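# Hang the power strip on two screws by its keyholes

## Task

Put the power strip onto the two screws through its keyhole slots so that it stays level with nothing else holding it. The narrow ends of the keyhole slots must point upward.

## Robot and tools

Robot: two arms, left_arm and right_arm, each with a two-finger gripper. Their bases stand near (+0.029, +0.356, 0) m for left_arm and (-0.047, -0.313, 0) m for right_arm, each turned very slightly about z. A two-camera stand is fixed to the floor behind the arms. Loose objects can sometimes get a short push from outside.

Frame: every pose, velocity and offset uses the scene frame. Its origin is at table-top height, halfway between the nominal bases. +z is up, +x points out over the table, and left_arm is on the +y side. The arm names do not match image sides. On each gripper the fingers point along its own +z and open and close along its y. end_effector_position is the point between the pads, about 1 cm back from the tips. Printed poses can be off by a few cm, more at long reach.

Row layout: every command row has 14 numbers, all in [-1, 1], always for both arms. The order is dx, dy, dz, rx, ry, rz, opening for left_arm, then the same seven for right_arm. dx, dy, dz and the rotation vector rx, ry, rz are offsets along the scene axes, measured from that arm's Hand target at the moment the action or move starts. They are not absolute poses. Scale: 1.0 means 0.6 m or 180 degrees. Rotation happens about the Hand target's position. An offset whose length is over 1.0 may be shortened. The opening is absolute: +1 is fully open (0.094 m), -1 is closed. To leave an arm in place, send zeros for its six pose numbers and repeat its current opening, because a 0 opening is itself a command. Each step the controller limits the commanded orientation to within 40 degrees of the measured one.

Tools:
- execute_actions(actions, cameras): actions is a list of actions. Each action is a table of up to 15 rows, one row per 1/30 s step. A short table keeps its last row until step 15. Every row in an action counts from the same start pose, not from the row before it. Each new action starts from the current Hand target, so sending the same offset again moves further. An empty list returns the state with images plus the scene number and task. cameras takes names, ["all"] or [].
- move(target, speed, blend, opening_speed, grip_force, blocking, cameras): moves the grippers in straight lines toward target. target is one 14-number row or a list of up to 15 rows. All rows are offsets from the Hand targets at the start, not from the previous row. speed is in m/s, 0.002 to 2.9 (default 0.25); turning is limited to twice that in rad/s. blend is a corner radius in m for lists; 0 stops at each point. opening_speed is the rate of opening change per second on the -1..1 scale, 0.2 or more. Use it for slow, gentle closing. grip_force is in newtons per pad, 10 to 50, and stays set until changed. Lower force closes slowly. blocking=false returns after about 0.5 s while the move continues. A move lasts at most 10 s. Paths do not avoid obstacles or the other arm. The result adds a move: line such as done, off_target, moving, held or fault, plus limits (paced means the pose was clipped; held means steps were withheld).
- wait(seconds 0..10): lets time pass while commands hold.
- stop(): brakes a running move.
- zoom_image(camera, region [x0,y0,x1,y1] px, at most 504x504): gives a closer look at the newest image from cam_head_left, cam_head_right, cam_high, cam_low, cam_left_wrist or cam_right_wrist. Images are 672x504.
- finished_scene(scene): ends the scene for good. Call it only once the strip hangs correctly without the robot touching it.

Reading results: Hand target is the last commanded pose after clipping, and the next offsets start from it. The gripper often rests a little short of it because of friction and weight. This alone does not mean contact. The next command, even all zeros, asks for the target again. If the gripper still falls short, send the remaining distance as an offset. grip_measured is the finger opening on the -1..1 scale. With nothing held it reads up to 2.5 mm wide. On a firm grasp it reads a bit narrower than the part. grip_effort_nm is the gripper motor effort (negative means closing). It does not return to zero at rest and is not a pad force. Joint torques include gravity, and readings 1 to 3 wrap at ±28 N m. Joint velocities marked "within noise" mean the arm is still. A MOTOR HOT line appears at 75 °C. At 90 °C the arm folds away and stays idle, and at 100 °C it collapses. Heat builds from carrying loads, holding the arm stretched out, or pushing against something.

Camera calibration (K, distortion, T_world_to_cam) is given for every camera. Fixed cameras may have drifted by up to about 2.3 degrees and 9 mm. Wrist camera poses come from joint readings and can lag during motion.

Avoid the following: dropping the strip or letting it fall far, and letting go of it while it moves. Do not let anything leave the table or leave it off the table. Avoid fast impacts with the screws, wall or table, and targets set far past a contact, which press hard. Any contact or pressing between the two arms or grippers can end the scene. The clearance check does not guard gripper against gripper. Keep wrist-camera cables off objects; touching them counts as the hand touching. Route paths around an arm's own base, not close past it. To release a push, command the target back past where the gripper sits. Slow, smooth and quick completion is best. A practical order is: look, grasp the strip, turn it so the slots face the screws with the narrow ends up, line the wide openings up with the screw heads, push on, lower so the screws slide into the narrow ends, open, back away, check it hangs level, then finish.

Each tool is called after "Call:" as a command line: name --argument value for each argument, lists and objects as JSON in quotes; but a table of rows of numbers goes row by row, as --pt "numbers of a row", without its own name.

## Session

Call:
execute_actions --actions '[]'

Scene clock: 0.00 s.
left_arm: end_effector_position=(+0.4169, +0.3799, +0.0954) grip_measured=+1.000 grip_effort_nm=n/a end_effector_quat_wxyz=(+0.564, -0.079, +0.818, +0.081) | right_arm: end_effector_position=(+0.3390, -0.3343, +0.1089) grip_measured=+1.000 grip_effort_nm=n/a end_effector_quat_wxyz=(+0.607, +0.027, +0.794, -0.005)
Joint positions: left_arm=[-0.085 1.504 0.363 0.766 -0.293 -0.066 0.094] | right_arm=[-0.037 1.498 0.295 0.937 -0.028 0.019 0.094]
Joint velocities: within noise
Joint torques (N m): no reading
Heat: left arm: 42 °C; right arm: 41 °C.
Hand target: left_arm +0.4203, +0.3800, +0.1038; +0.574, -0.081, +0.811, +0.080 | right_arm +0.3429, -0.3346, +0.1208; +0.621, +0.026, +0.783, -0.005
Tool commands: left_gripper/opening=+1.0 right_gripper/opening=+1.0

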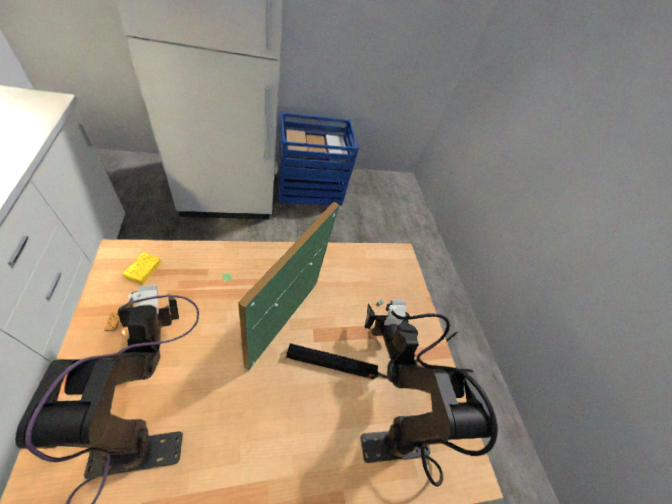

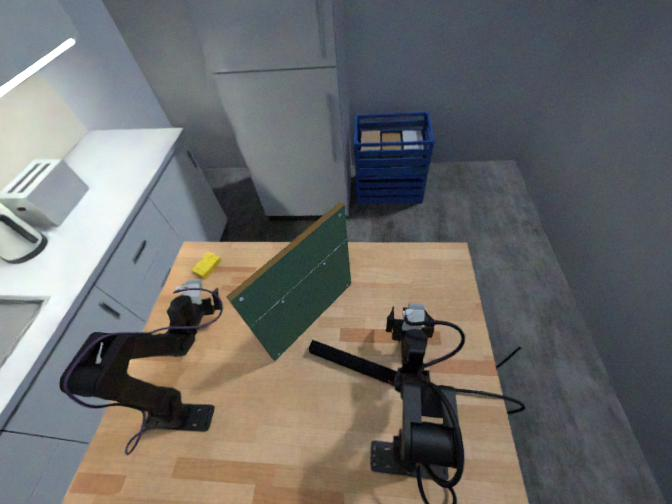

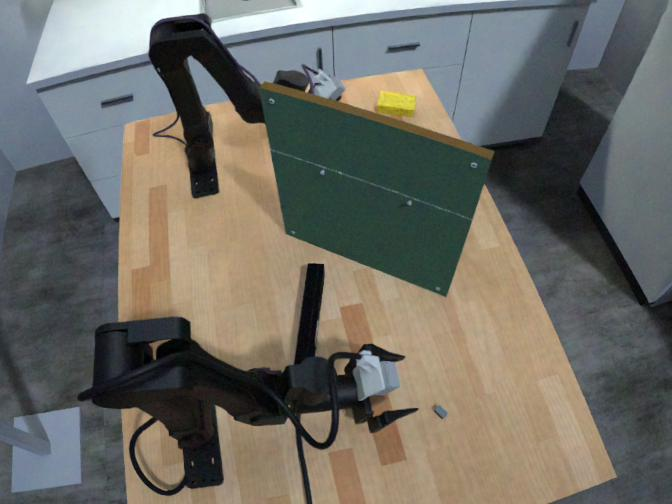

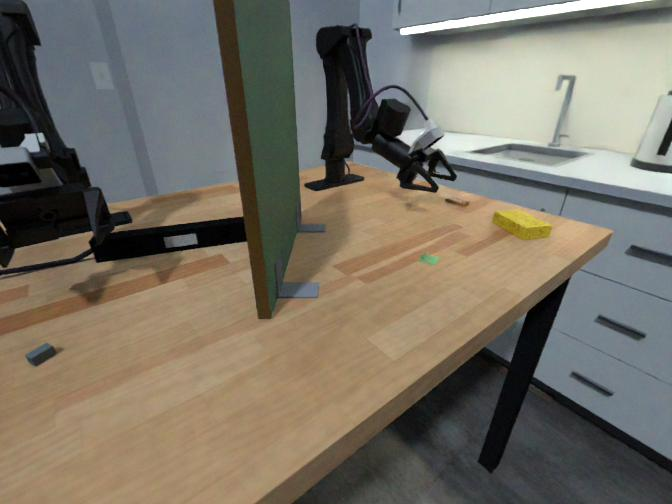

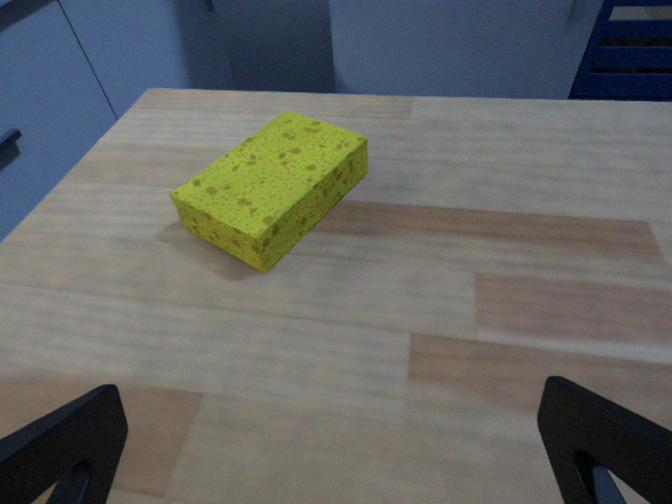

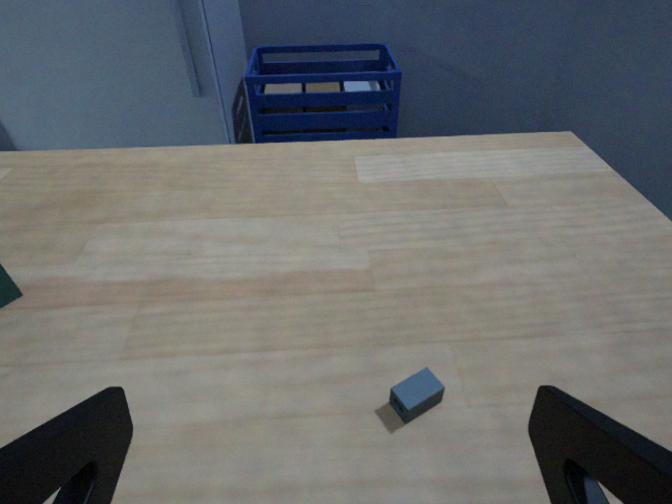

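Call:
zoom_image --camera "cam_high" --region '[250, 70, 502, 310]'

Call:
zoom_image --camera "cam_head_left" --region '[230, 200, 420, 390]'

Call:
zoom_image --camera "cam_high" --region '[240, 240, 460, 504]'

Call:
zoom_image --camera "cam_head_right" --region '[220, 200, 420, 400]'

Call:
zoom_image --camera "cam_low" --region '[0, 150, 300, 350]'

Scaled by 2.000.

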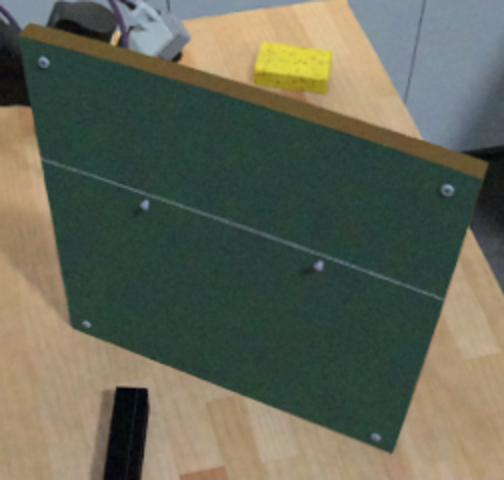

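Scaled by 2.653.

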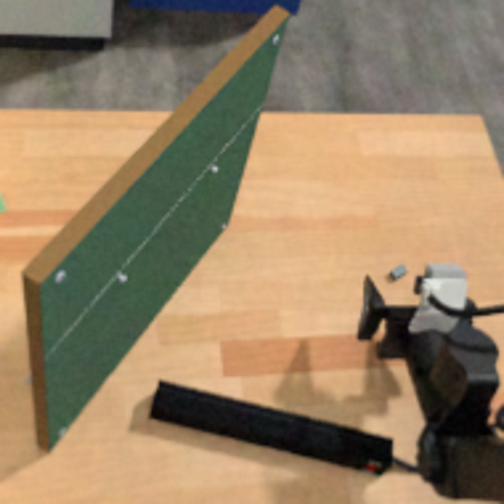

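Scaled by 1.909.

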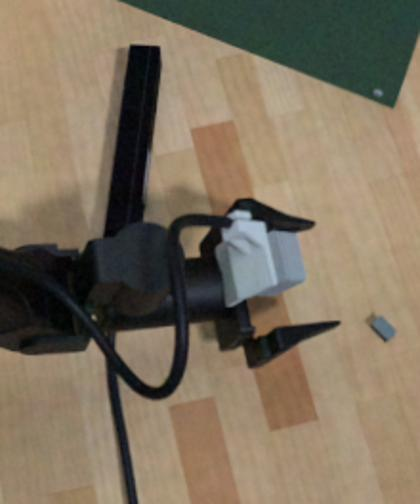

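Scaled by 2.520.

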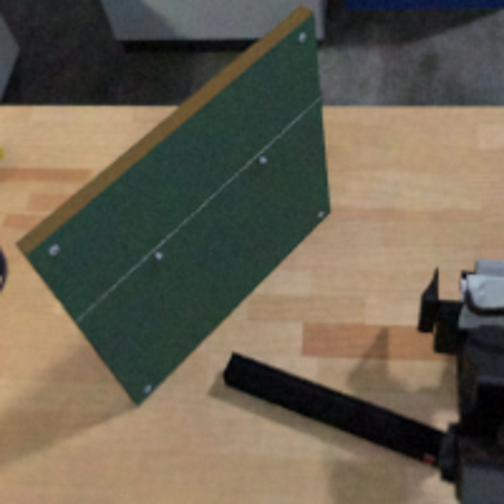

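Scaled by 1.680.

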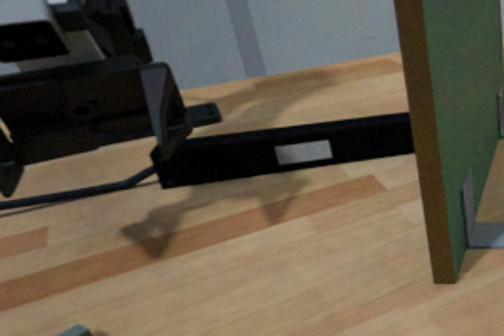

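Call:
move --target '[0,0,0,0,0,0,1,-0.05,-0.13,0.28,0,0.15,0,1]' --speed 0.4 --cameras '["cam_low","cam_high","cam_head_right","cam_right_wrist"]'

Call:
zoom_image --camera "cam_low" --region '[50, 180, 270, 300]'

Call:
zoom_image --camera "cam_high" --region '[240, 240, 380, 400]'

Scene clock: 31.33 s.
left_arm: end_effector_position=(+0.4169, +0.3799, +0.0954) grip_measured=+1.000 grip_effort_nm=-0.02 end_effector_quat_wxyz=(+0.564, -0.079, +0.818, +0.081) | right_arm: end_effector_position=(+0.3070, -0.4129, +0.2686) grip_measured=+1.000 grip_effort_nm=0.01 end_effector_quat_wxyz=(+0.398, +0.036, +0.917, -0.008)
Joint positions: left_arm=[-0.085 1.504 0.363 0.766 -0.293 -0.066 0.094] | right_arm=[-0.362 1.295 1.33 -0.815 -0.243 -0.216 0.094]
Joint torques (N m): left_arm=[0.01 -5.74 5.64 1.99 -0.08 -0.01] | right_arm=[-0.17 -4.34 10.24 1.26 -0.22 -0.13]
Heat: left arm: 43 °C; right arm: 44 °C.
Hand target: left_arm +0.4203, +0.3800, +0.1038; +0.574, -0.081, +0.811, +0.080 | right_arm +0.3129, -0.4126, +0.2888; +0.421, +0.024, +0.906, -0.011
Off the commanded pose: left_arm 0.009 m, 1 deg | right_arm 0.021 m, 3 deg.
move: off_target (right_arm)
camera_calibration:
cam_right_wrist: T_world_to_cam=[[-0.0722248, -0.996915, 0.0307291, -0.401284], [-0.929176, 0.0560552, -0.365364, 0.445862], [0.362514, -0.054941, -0.930358, 0.210359], [0, 0, 0, 1]] pos_world=[0.309043, -0.413481, 0.370942]
Images, in order (width x height): cam_head_right 672x504, cam_high 672x504, cam_low 672x504, cam_right_wrist 672x504.

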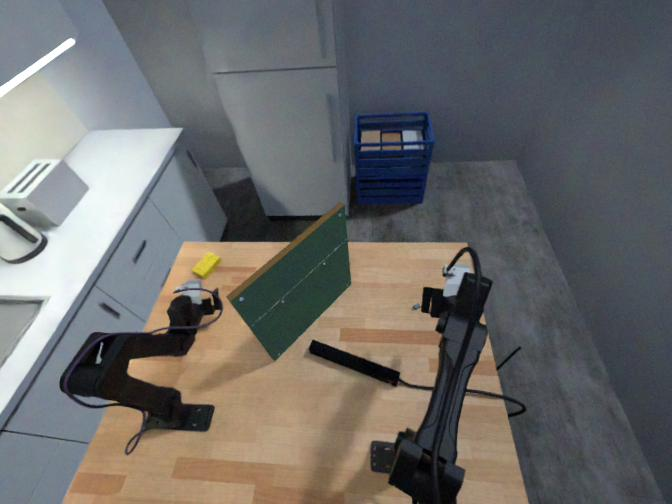

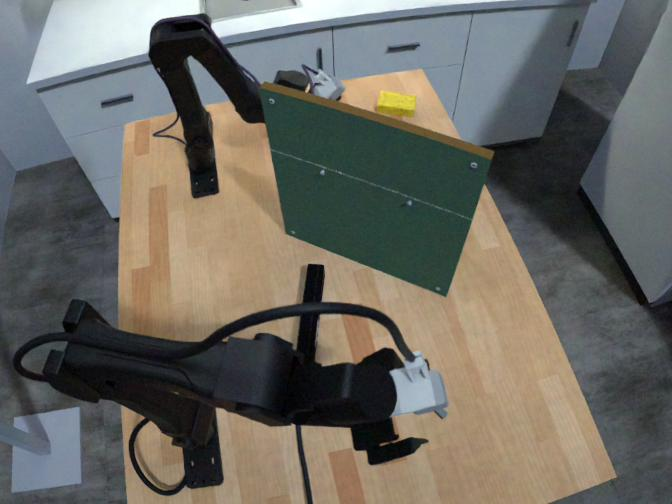

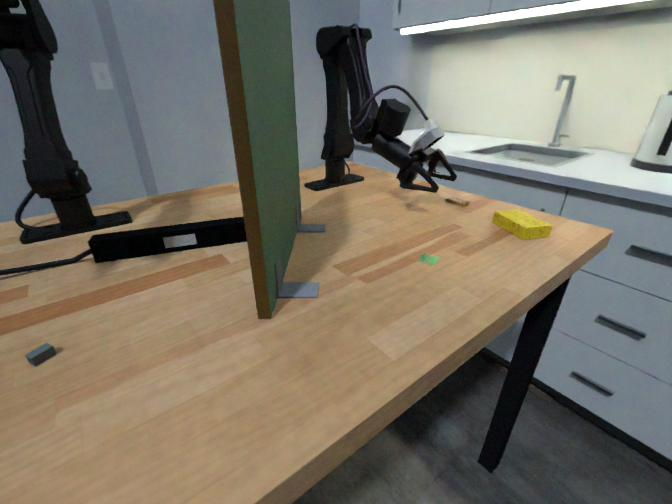

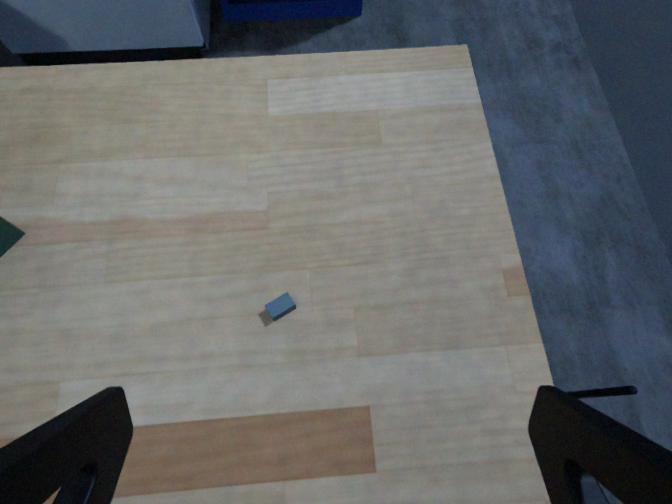

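Scaled by 2.291.

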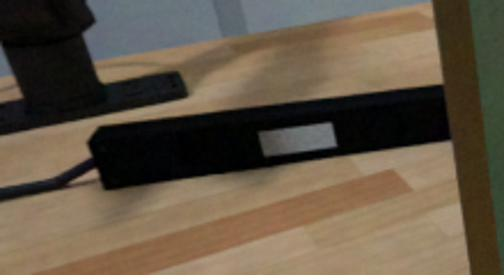

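Scaled by 3.150.

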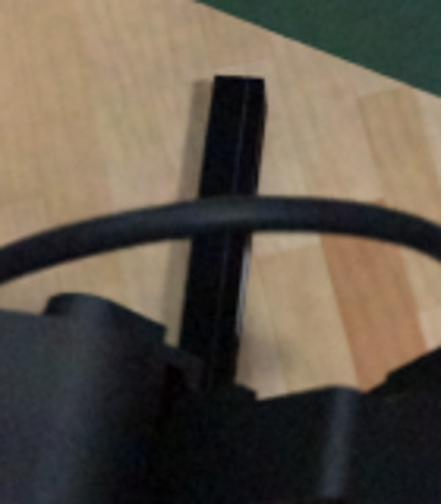

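Call:
move --target '[0,0,0,0,0,0,1,-0.25,0.42,0,0,0.2,0,1]' --speed 0.4 --cameras '["cam_right_wrist"]'

Call:
zoom_image --camera "cam_right_wrist" --region '[100, 50, 604, 504]'

Scene clock: 39.60 s.
left_arm: end_effector_position=(+0.4169, +0.3799, +0.0954) grip_measured=+1.000 grip_effort_nm=-0.02 end_effector_quat_wxyz=(+0.564, -0.079, +0.818, +0.081) | right_arm: end_effector_position=(+0.1596, -0.1595, +0.2767) grip_measured=+1.000 grip_effort_nm=0.00 end_effector_quat_wxyz=(+0.172, +0.002, +0.984, +0.042)
Joint positions: left_arm=[-0.085 1.504 0.363 0.766 -0.293 -0.066 0.094] | right_arm=[0.79 1.368 1.694 -1.583 0.174 0.734 0.094]
Joint torques (N m): left_arm=[-0.01 -5.76 5.64 2 -0.08 -0.03] | right_arm=[0.32 -3.97 8.32 0.54 0.26 0.11]
Heat: left arm: 43 °C; right arm: 43 °C.
Hand target: left_arm +0.4203, +0.3800, +0.1038; +0.574, -0.081, +0.811, +0.080 | right_arm +0.1629, -0.1607, +0.2887; +0.121, +0.019, +0.992, -0.018
Off the commanded pose: left_arm 0.009 m, 1 deg | right_arm 0.013 m, 9 deg.
joint sent to its limit (right arm) — joint 4 (wrist pitch), lower limit. The joint targets are off in orientation, not in position.
move: off_target (right_arm)
camera_calibration:
cam_right_wrist: T_world_to_cam=[[0.029517, -0.998537, -0.0453128, -0.154956], [-0.994785, -0.0337734, 0.09624, 0.166087], [-0.0976296, 0.0422358, -0.994326, 0.391875], [0, 0, 0, 1]] pos_world=[0.208053, -0.165671, 0.366645]
Images, in order (width x height): cam_right_wrist 672x504.

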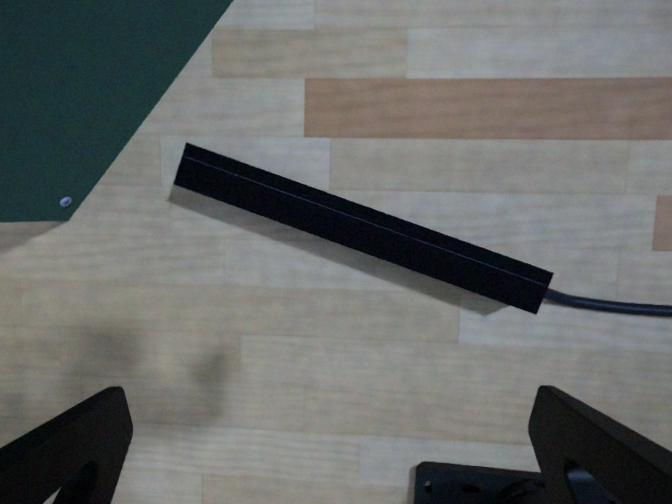

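Scaled by 1.000.

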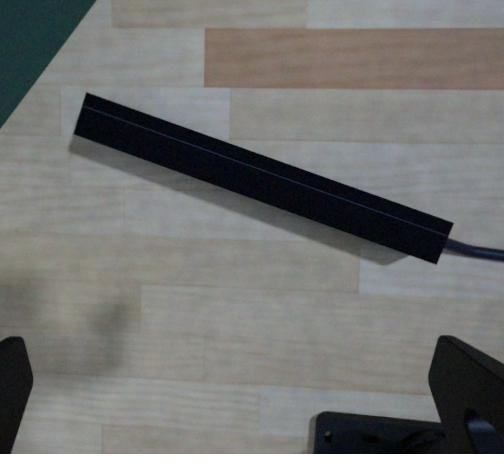

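Call:
wait --seconds 0 --cameras '["cam_head_left","cam_low"]'

Call:
zoom_image --camera "cam_head_left" --region '[270, 330, 400, 400]'

Call:
zoom_image --camera "cam_low" --region '[80, 205, 250, 275]'

Call:
zoom_image --camera "cam_low" --region '[80, 215, 165, 265]'

Scene clock: 49.13 s.
left_arm: end_effector_position=(+0.4169, +0.3799, +0.0954) grip_measured=+1.000 grip_effort_nm=-0.02 end_effector_quat_wxyz=(+0.564, -0.079, +0.818, +0.081) | right_arm: end_effector_position=(+0.1596, -0.1595, +0.2767) grip_measured=+1.000 grip_effort_nm=0.01 end_effector_quat_wxyz=(+0.172, +0.003, +0.984, +0.043)
Joint positions: left_arm=[-0.085 1.504 0.363 0.766 -0.293 -0.066 0.094] | right_arm=[0.79 1.368 1.694 -1.583 0.174 0.735 0.094]
Joint torques (N m): left_arm=[-0.02 -5.72 5.65 1.99 -0.08 -0.02] | right_arm=[-0.05 -4.05 8.44 0.56 0.25 0.08]
Heat: left arm: 43 °C; right arm: 42 °C.
Hand target: left_arm +0.4203, +0.3800, +0.1038; +0.574, -0.081, +0.811, +0.080 | right_arm +0.1629, -0.1607, +0.2887; +0.121, +0.020, +0.992, -0.018
Tool commands: left_gripper/opening=+1.0 right_gripper/opening=+1.0
Off the commanded pose: left_arm 0.009 m, 1 deg | right_arm 0.013 m, 9 deg.
Images, in order (width x height): cam_head_left 672x504, cam_low 672x504.

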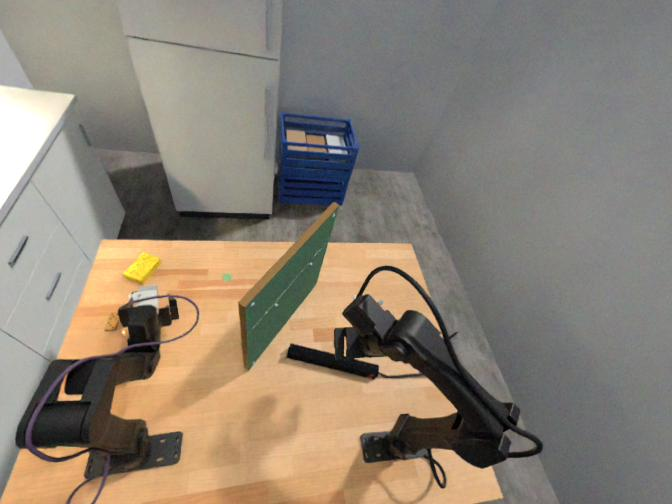

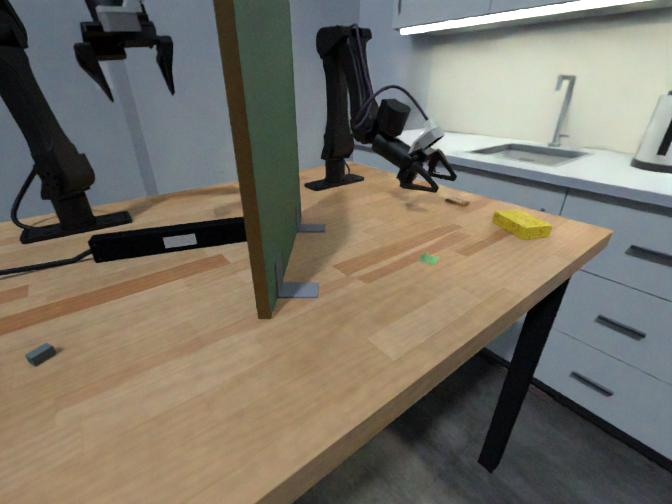

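Scaled by 3.877.

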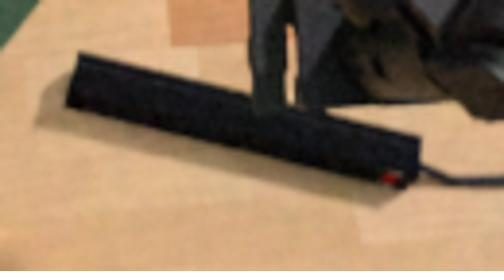

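Scaled by 2.965.

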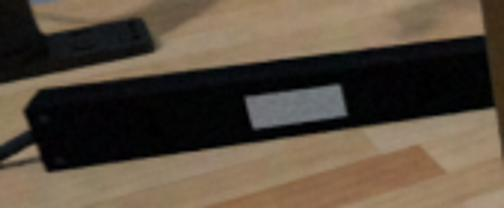

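Scaled by 5.929.

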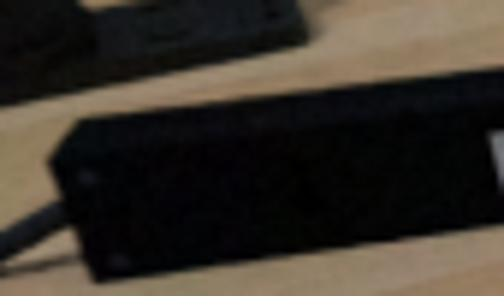

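Call:
move --target '[0,0,0,0,0,0,1,0.045,0,-0.2,-0.04,0.074,0.418,1]' --speed 0.35 --cameras '["cam_right_wrist","cam_head_left","cam_low"]'

Call:
zoom_image --camera "cam_head_left" --region '[260, 310, 400, 410]'

Scene clock: 126.97 s.
left_arm: end_effector_position=(+0.4169, +0.3799, +0.0954) grip_measured=+1.000 grip_effort_nm=-0.02 end_effector_quat_wxyz=(+0.564, -0.079, +0.818, +0.081) | right_arm: end_effector_position=(+0.1876, -0.1606, +0.1721) grip_measured=+1.000 grip_effort_nm=0.00 end_effector_quat_wxyz=(-0.001, -0.596, +0.803, -0.002)
Joint positions: left_arm=[-0.085 1.504 0.363 0.766 -0.293 -0.066 0.094] | right_arm=[0.609 1.615 1.535 -1.493 0.004 -0.7 0.094]
Joint torques (N m): left_arm=[-0.01 -5.75 5.64 1.99 -0.07 -0.01] | right_arm=[-0.46 -5.71 5.09 0.16 -0.05 -0.12]
Heat: left arm: 43 °C; right arm: 40 °C.
Hand target: left_arm +0.4203, +0.3800, +0.1038; +0.574, -0.081, +0.811, +0.080 | right_arm +0.1900, -0.1606, +0.1688; +0.000, -0.598, +0.802, -0.001
Off the commanded pose: left_arm 0.009 m, 1 deg | right_arm 0.004 m, 0 deg.
move: done
camera_calibration:
cam_right_wrist: T_world_to_cam=[[0.965101, -0.259894, 0.0321656, -0.231896], [-0.247689, -0.866024, 0.434341, -0.128122], [-0.0850266, -0.427151, -0.900174, 0.196645], [0, 0, 0, 1]] pos_world=[0.208788, -0.0872278, 0.240122]
Images, in order (width x height): cam_head_left 672x504, cam_low 672x504, cam_right_wrist 672x504.

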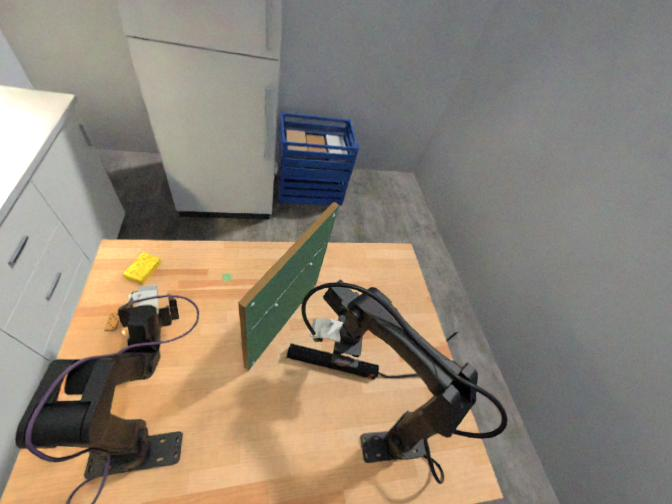

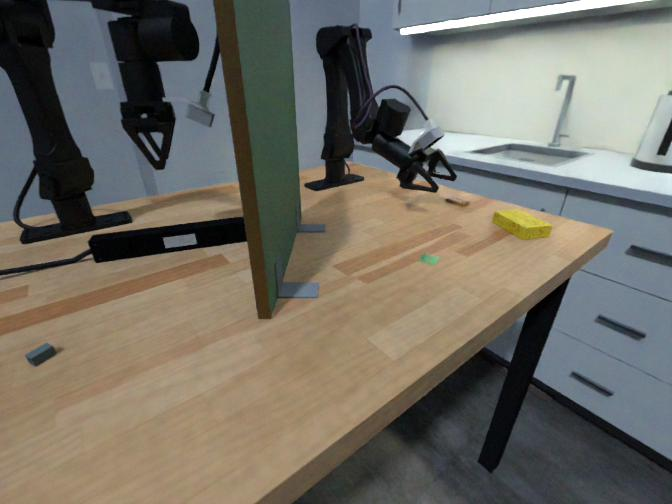

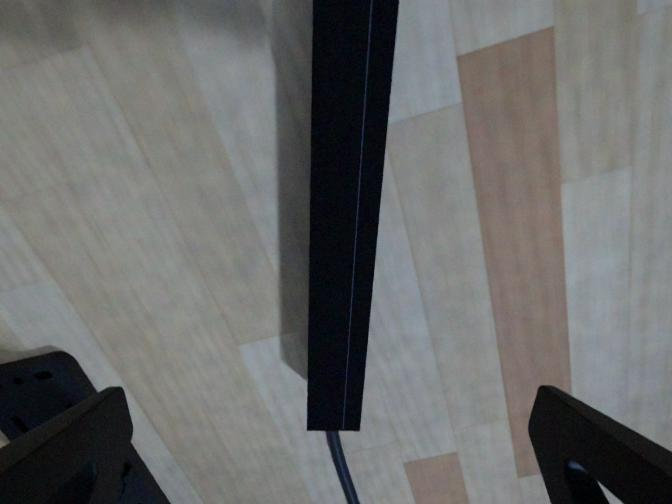

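Scaled by 3.600.

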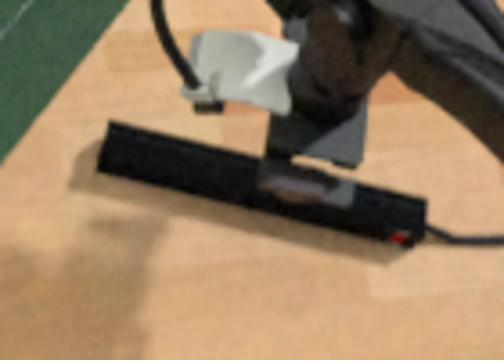

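Call:
move --pt "0 0 0 0 0 0 1 0.014 -0.016 -0.227 0 0 0 1" --pt "0 0 0 0 0 0 1 0.014 -0.016 -0.227 0 0 0 -0.5" --speed 0.2 --opening_speed 1 --cameras '["cam_right_wrist","cam_head_left","cam_high"]'

Scene clock: 137.60 s.
left_arm: end_effector_position=(+0.4169, +0.3799, +0.0954) grip_measured=+1.000 grip_effort_nm=-0.02 end_effector_quat_wxyz=(+0.564, -0.079, +0.818, +0.081) | right_arm: end_effector_position=(+0.1969, -0.1699, +0.0356) grip_measured=-0.261 grip_effort_nm=-1.02 end_effector_quat_wxyz=(-0.002, -0.596, +0.803, -0.002)
Joint positions: left_arm=[-0.085 1.504 0.363 0.766 -0.293 -0.066 0.094] | right_arm=[0.563 1.687 1.062 -0.95 0.004 -0.748 0.035]
Joint torques (N m): left_arm=[-0.02 -5.74 5.64 2 -0.07 -0.01] | right_arm=[-0.64 -6.02 4.93 0.24 -0.01 -0.07]
Heat: left arm: 42 °C; right arm: 40 °C.
Hand target: left_arm +0.4203, +0.3800, +0.1038; +0.574, -0.081, +0.811, +0.080 | right_arm +0.1984, -0.1702, +0.0327; +0.000, -0.598, +0.802, -0.001
Off the commanded pose: left_arm 0.009 m, 1 deg | right_arm 0.003 m, 0 deg.
move: done
camera_calibration:
cam_right_wrist: T_world_to_cam=[[0.965654, -0.258083, 0.0300813, -0.238577], [-0.245003, -0.86588, 0.436148, -0.0751147], [-0.0865155, -0.428538, -0.899372, 0.0706912], [0, 0, 0, 1]] pos_world=[0.218095, -0.096319, 0.103516]
Images, in order (width x height): cam_head_left 672x504, cam_high 672x504, cam_right_wrist 672x504.

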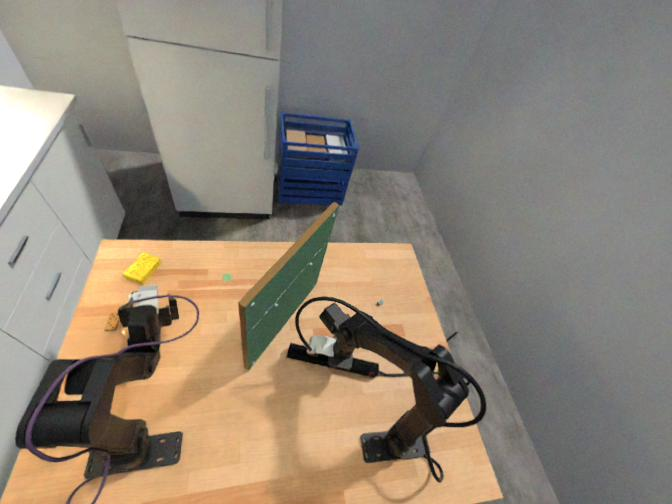

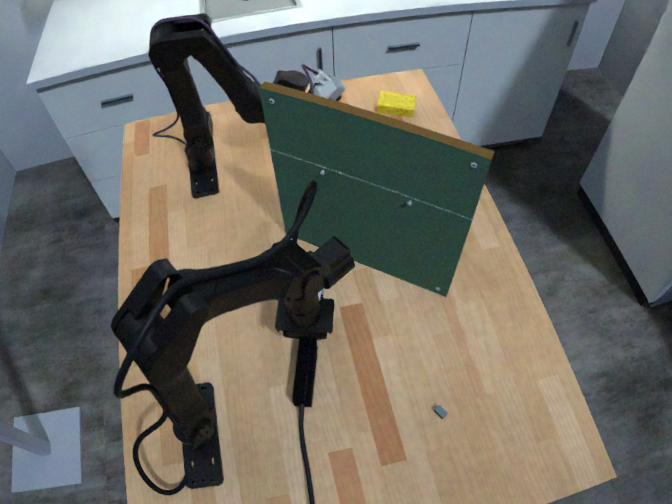

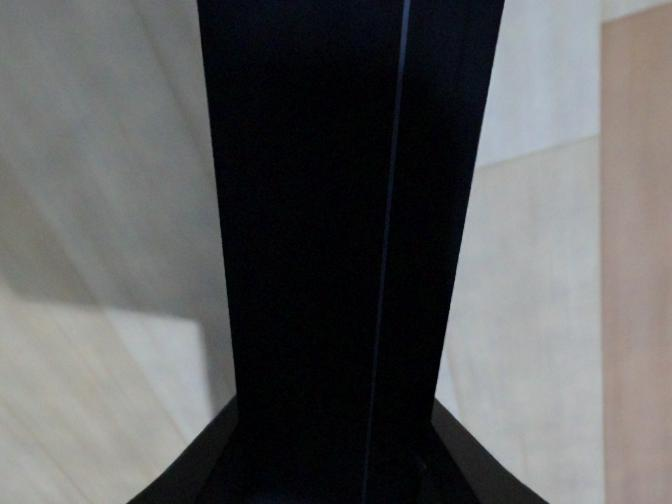

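Call:
move --pt "0 0 0 0 0 0 1 0 0 0.1 0 0 0 -0.5" --pt "0 0 0 0 0 0 1 0.07 -0.05 0.362 0 0 -0.2417 -0.5" --speed 0.25 --blend '[0.03,0]' --cameras '["cam_right_wrist","cam_low","cam_high"]'

Call:
zoom_image --camera "cam_high" --region '[230, 200, 430, 400]'

Call:
zoom_image --camera "cam_low" --region '[0, 0, 250, 220]'

Scene clock: 149.13 s.
left_arm: end_effector_position=(+0.4169, +0.3799, +0.0954) grip_measured=+1.000 grip_effort_nm=-0.02 end_effector_quat_wxyz=(+0.564, -0.079, +0.818, +0.081) | right_arm: end_effector_position=(+0.2404, -0.2004, +0.2268) grip_measured=-0.261 grip_effort_nm=-1.02 end_effector_quat_wxyz=(+0.066, -0.277, +0.959, +0.001)
Joint positions: left_arm=[-0.085 1.504 0.363 0.766 -0.293 -0.066 0.094] | right_arm=[0.41 1.653 1.793 -1.578 0.01 -0.187 0.035]
Joint torques (N m): left_arm=[0.01 -5.72 5.63 2 -0.07 -0.01] | right_arm=[-0.53 -9.09 9.02 0.2 -0.07 0.38]
Heat: left arm: 42 °C; right arm: 40 °C.
Hand target: left_arm +0.4203, +0.3800, +0.1038; +0.574, -0.081, +0.811, +0.080 | right_arm +0.2403, -0.2002, +0.2498; +0.000, -0.258, +0.966, -0.001
Off the commanded pose: left_arm 0.009 m, 1 deg | right_arm 0.023 m, 8 deg.
joint sent to its limit (right arm) — joint 4 (wrist pitch), lower limit. The joint targets are off in orientation, not in position.
move: off_target (right_arm)
camera_calibration:
cam_right_wrist: T_world_to_cam=[[0.553777, -0.829852, 0.0683843, -0.318476], [-0.801869, -0.509364, 0.312338, 0.0591079], [-0.224362, -0.227801, -0.947507, 0.317652], [0, 0, 0, 1]] pos_world=[0.295031, -0.16182, 0.304295]
Images, in order (width x height): cam_high 672x504, cam_low 672x504, cam_right_wrist 672x504.

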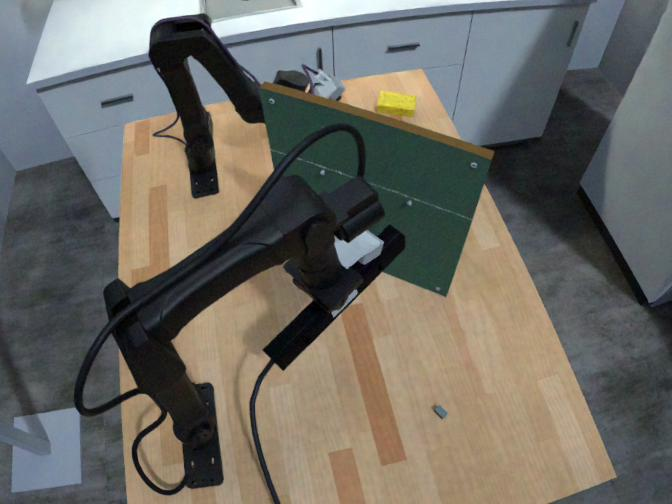

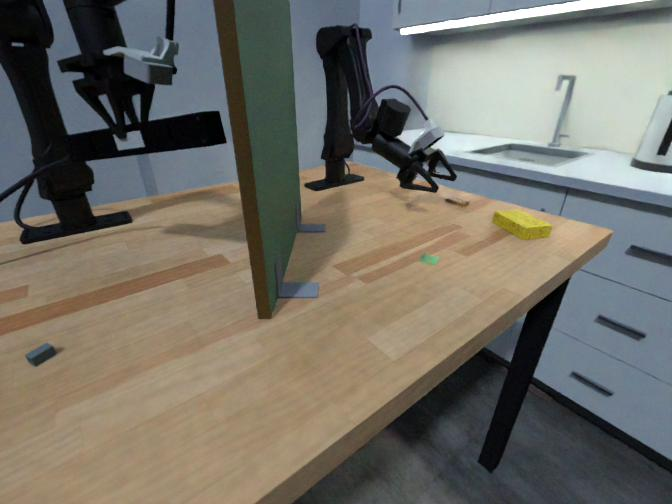

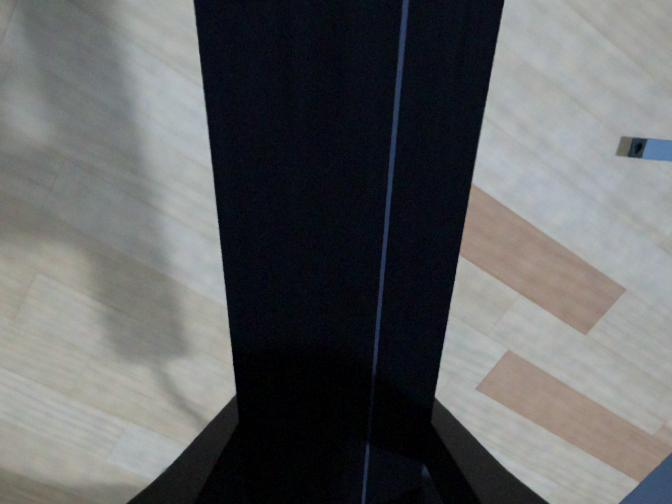

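Scaled by 2.520.

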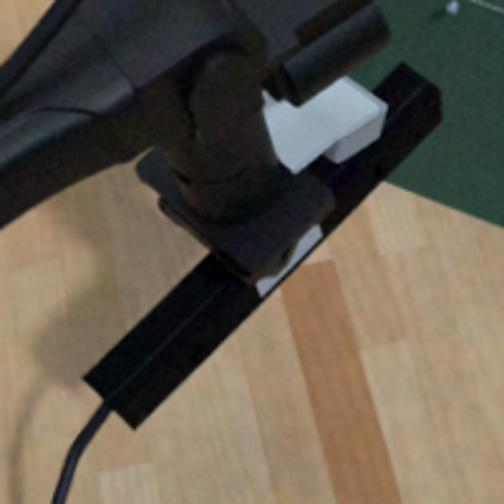

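Scaled by 2.016.

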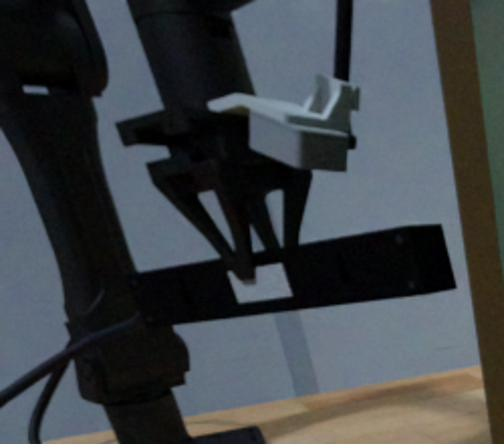

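Call:
zoom_image --camera "cam_low" --region '[60, 100, 150, 165]'

Call:
zoom_image --camera "cam_low" --region '[140, 100, 235, 165]'

Scaled by 5.600.

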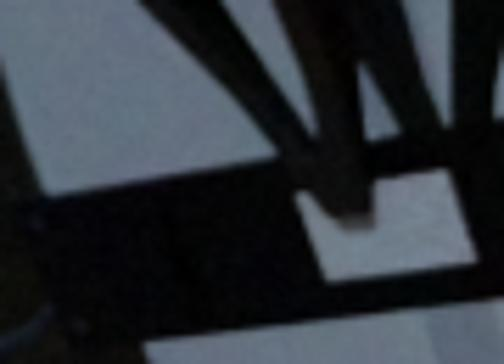

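Scaled by 5.305.

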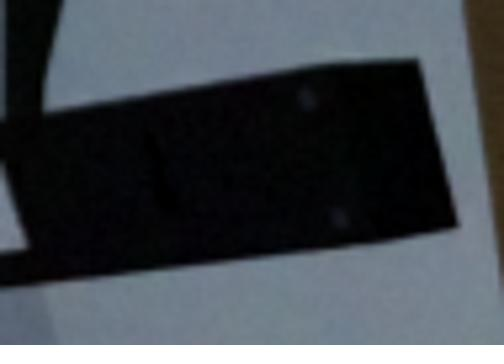

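Call:
move --target '[0,0,0,0,0,0,1,0.35,-0.22,0,0,0,0.2,-0.5]' --speed 0.3 --cameras '["cam_low"]'

Call:
zoom_image --camera "cam_low" --region '[0, 50, 300, 250]'

Scene clock: 160.63 s.
left_arm: end_effector_position=(+0.4169, +0.3799, +0.0954) grip_measured=+1.000 grip_effort_nm=-0.02 end_effector_quat_wxyz=(+0.564, -0.079, +0.818, +0.081) | right_arm: end_effector_position=(+0.4431, -0.3322, +0.2321) grip_measured=-0.261 grip_effort_nm=-1.03 end_effector_quat_wxyz=(+0.159, -0.522, +0.832, -0.096)
Joint positions: left_arm=[-0.085 1.504 0.363 0.766 -0.293 -0.066 0.094] | right_arm=[-0.016 2.309 2.714 -1.602 -0.024 -1.166 0.035]
Joint torques (N m): left_arm=[-0.03 -5.74 5.61 1.99 -0.07 -0.02] | right_arm=[0.76 -10.91 8.96 0.78 0.14 -0.19]
Heat: left arm: 42 °C; right arm: 42 °C.
Hand target: left_arm +0.4203, +0.3800, +0.1038; +0.574, -0.081, +0.811, +0.080 | right_arm +0.4503, -0.3323, +0.2498; +0.000, -0.544, +0.839, -0.001
Off the commanded pose: left_arm 0.009 m, 1 deg | right_arm 0.019 m, 21 deg.
joint read past its limit (right arm) — joint 4 (wrist pitch), lower limit.
joint sent to its limit (right arm) — joint 4 (wrist pitch), lower limit. The joint targets are off in orientation, not in position.
move: off_target (right_arm)
Images, in order (width x height): cam_low 672x504.

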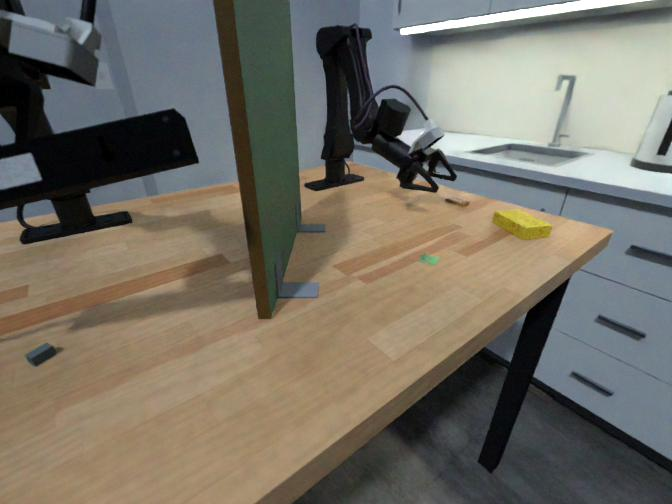

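Scaled by 1.680.

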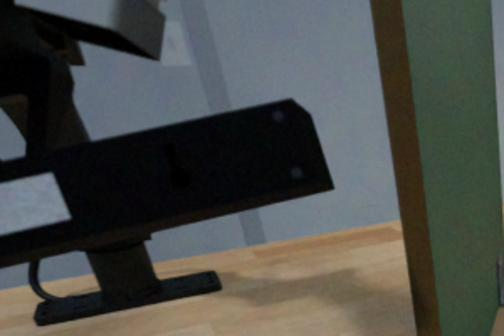

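Call:
zoom_image --camera "cam_low" --region '[70, 100, 210, 190]'

Scaled by 3.600.

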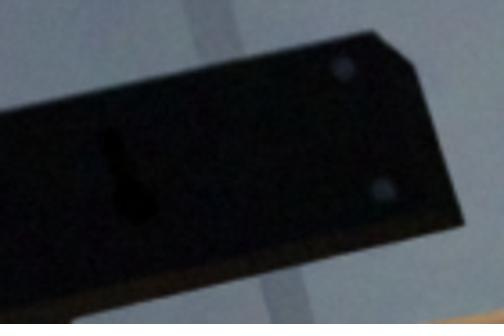

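Call:
move --target '[0,0,0,0,0,0,1,-0.25,0.187,-0.166,0.345,0.129,-0.454,-0.5]' --speed 0.3 --cameras '["cam_low","cam_head_right","cam_high"]'

Scene clock: 190.37 s.
left_arm: end_effector_position=(+0.4169, +0.3799, +0.0954) grip_measured=+1.000 grip_effort_nm=-0.02 end_effector_quat_wxyz=(+0.564, -0.079, +0.818, +0.081) | right_arm: end_effector_position=(+0.3035, -0.2317, +0.1263) grip_measured=-0.261 grip_effort_nm=-1.02 end_effector_quat_wxyz=(+0.099, +0.195, +0.864, +0.454)
Joint positions: left_arm=[-0.085 1.504 0.363 0.766 -0.293 -0.066 0.094] | right_arm=[-0.152 1.618 1.024 -0.631 -0.922 0.433 0.035]
Joint torques (N m): left_arm=[0.01 -5.75 5.63 1.99 -0.08 -0.02] | right_arm=[0.69 -9.92 5.45 0.67 -1.06 0.39]
Heat: left arm: 42 °C; right arm: 41 °C.
Hand target: left_arm +0.4203, +0.3800, +0.1038; +0.574, -0.081, +0.811, +0.080 | right_arm +0.3003, -0.2200, +0.1503; +0.107, +0.187, +0.845, +0.488
Off the commanded pose: left_arm 0.009 m, 1 deg | right_arm 0.027 m, 5 deg.
move: off_target (right_arm)
Images, in order (width x height): cam_head_right 672x504, cam_high 672x504, cam_low 672x504.

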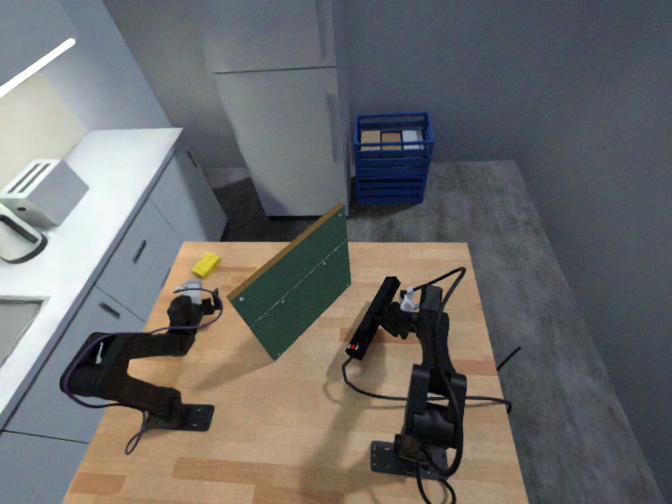

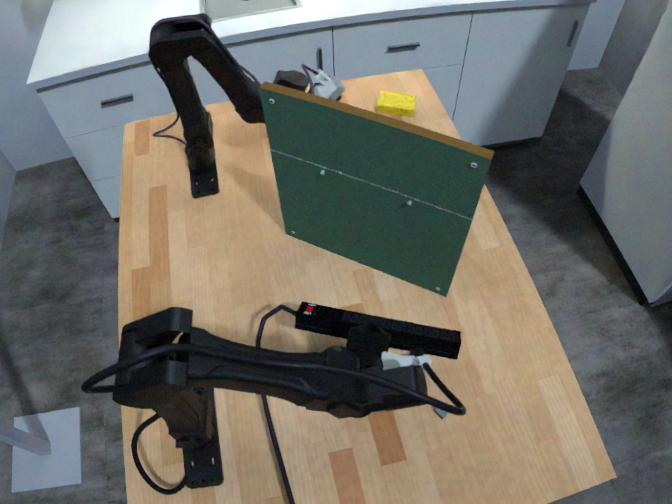

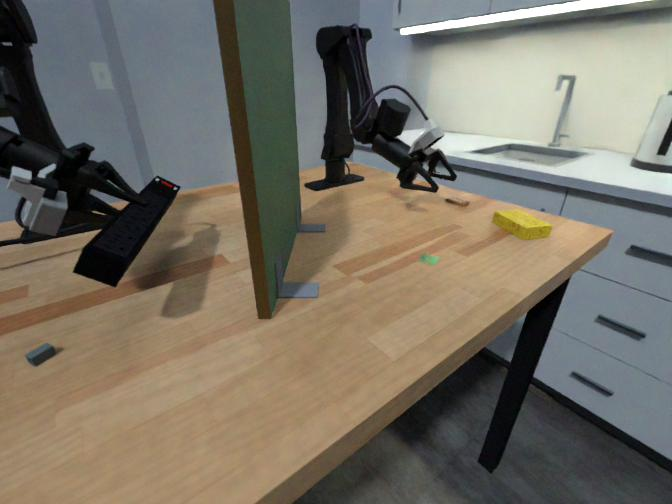

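Call:
move --target '[0,0,0,0,0,0,1,-0.035,0.02,-0.127,0,0,0,-0.5]' --speed 0.12 --cameras '["cam_low","cam_high"]'

Call:
zoom_image --camera "cam_low" --region '[0, 120, 250, 300]'

Scene clock: 197.77 s.
left_arm: end_effector_position=(+0.4169, +0.3799, +0.0954) grip_measured=+1.000 grip_effort_nm=-0.02 end_effector_quat_wxyz=(+0.564, -0.079, +0.818, +0.081) | right_arm: end_effector_position=(+0.2822, -0.2177, +0.0678) grip_measured=-0.261 grip_effort_nm=-1.02 end_effector_quat_wxyz=(+0.118, +0.187, +0.859, +0.461)
Joint positions: left_arm=[-0.085 1.504 0.363 0.766 -0.293 -0.066 0.094] | right_arm=[-0.121 1.623 0.735 -0.245 -0.923 0.494 0.035]
Joint torques (N m): left_arm=[-0.03 -5.72 5.63 2.01 -0.08 -0.03] | right_arm=[0.84 -5.68 4.78 0.93 -0.87 0.41]
Heat: left arm: 42 °C; right arm: 41 °C.
Hand target: left_arm +0.4203, +0.3800, +0.1038; +0.574, -0.081, +0.811, +0.080 | right_arm +0.2793, -0.2080, +0.0740; +0.107, +0.187, +0.845, +0.489
Off the commanded pose: left_arm 0.009 m, 1 deg | right_arm 0.012 m, 4 deg.
move: off_target (right_arm)
Images, in order (width x height): cam_high 672x504, cam_low 672x504.

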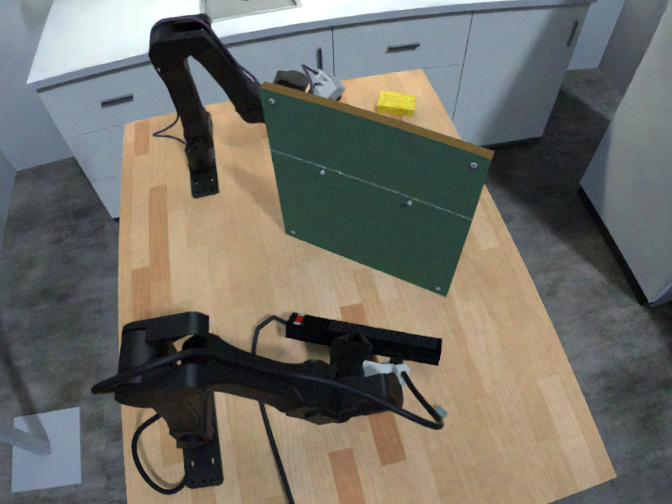

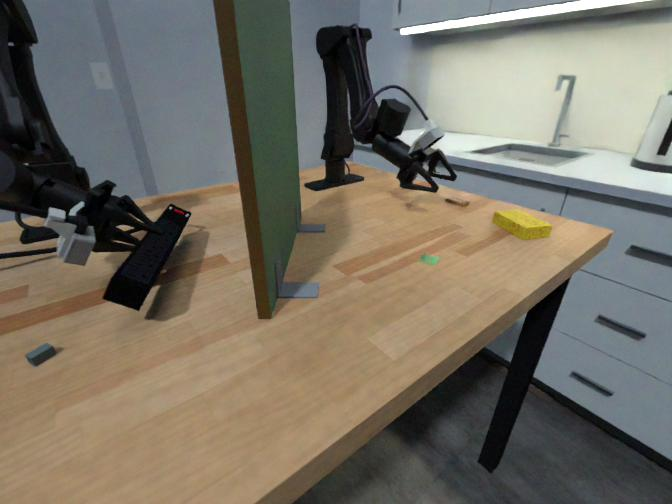

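Scaled by 2.016.

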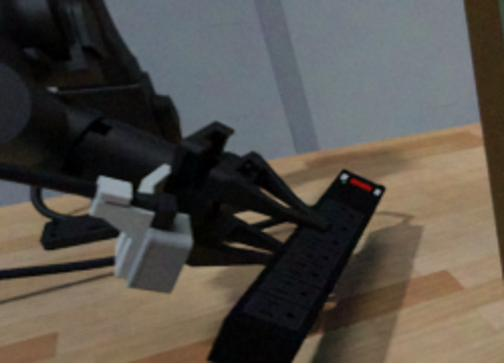

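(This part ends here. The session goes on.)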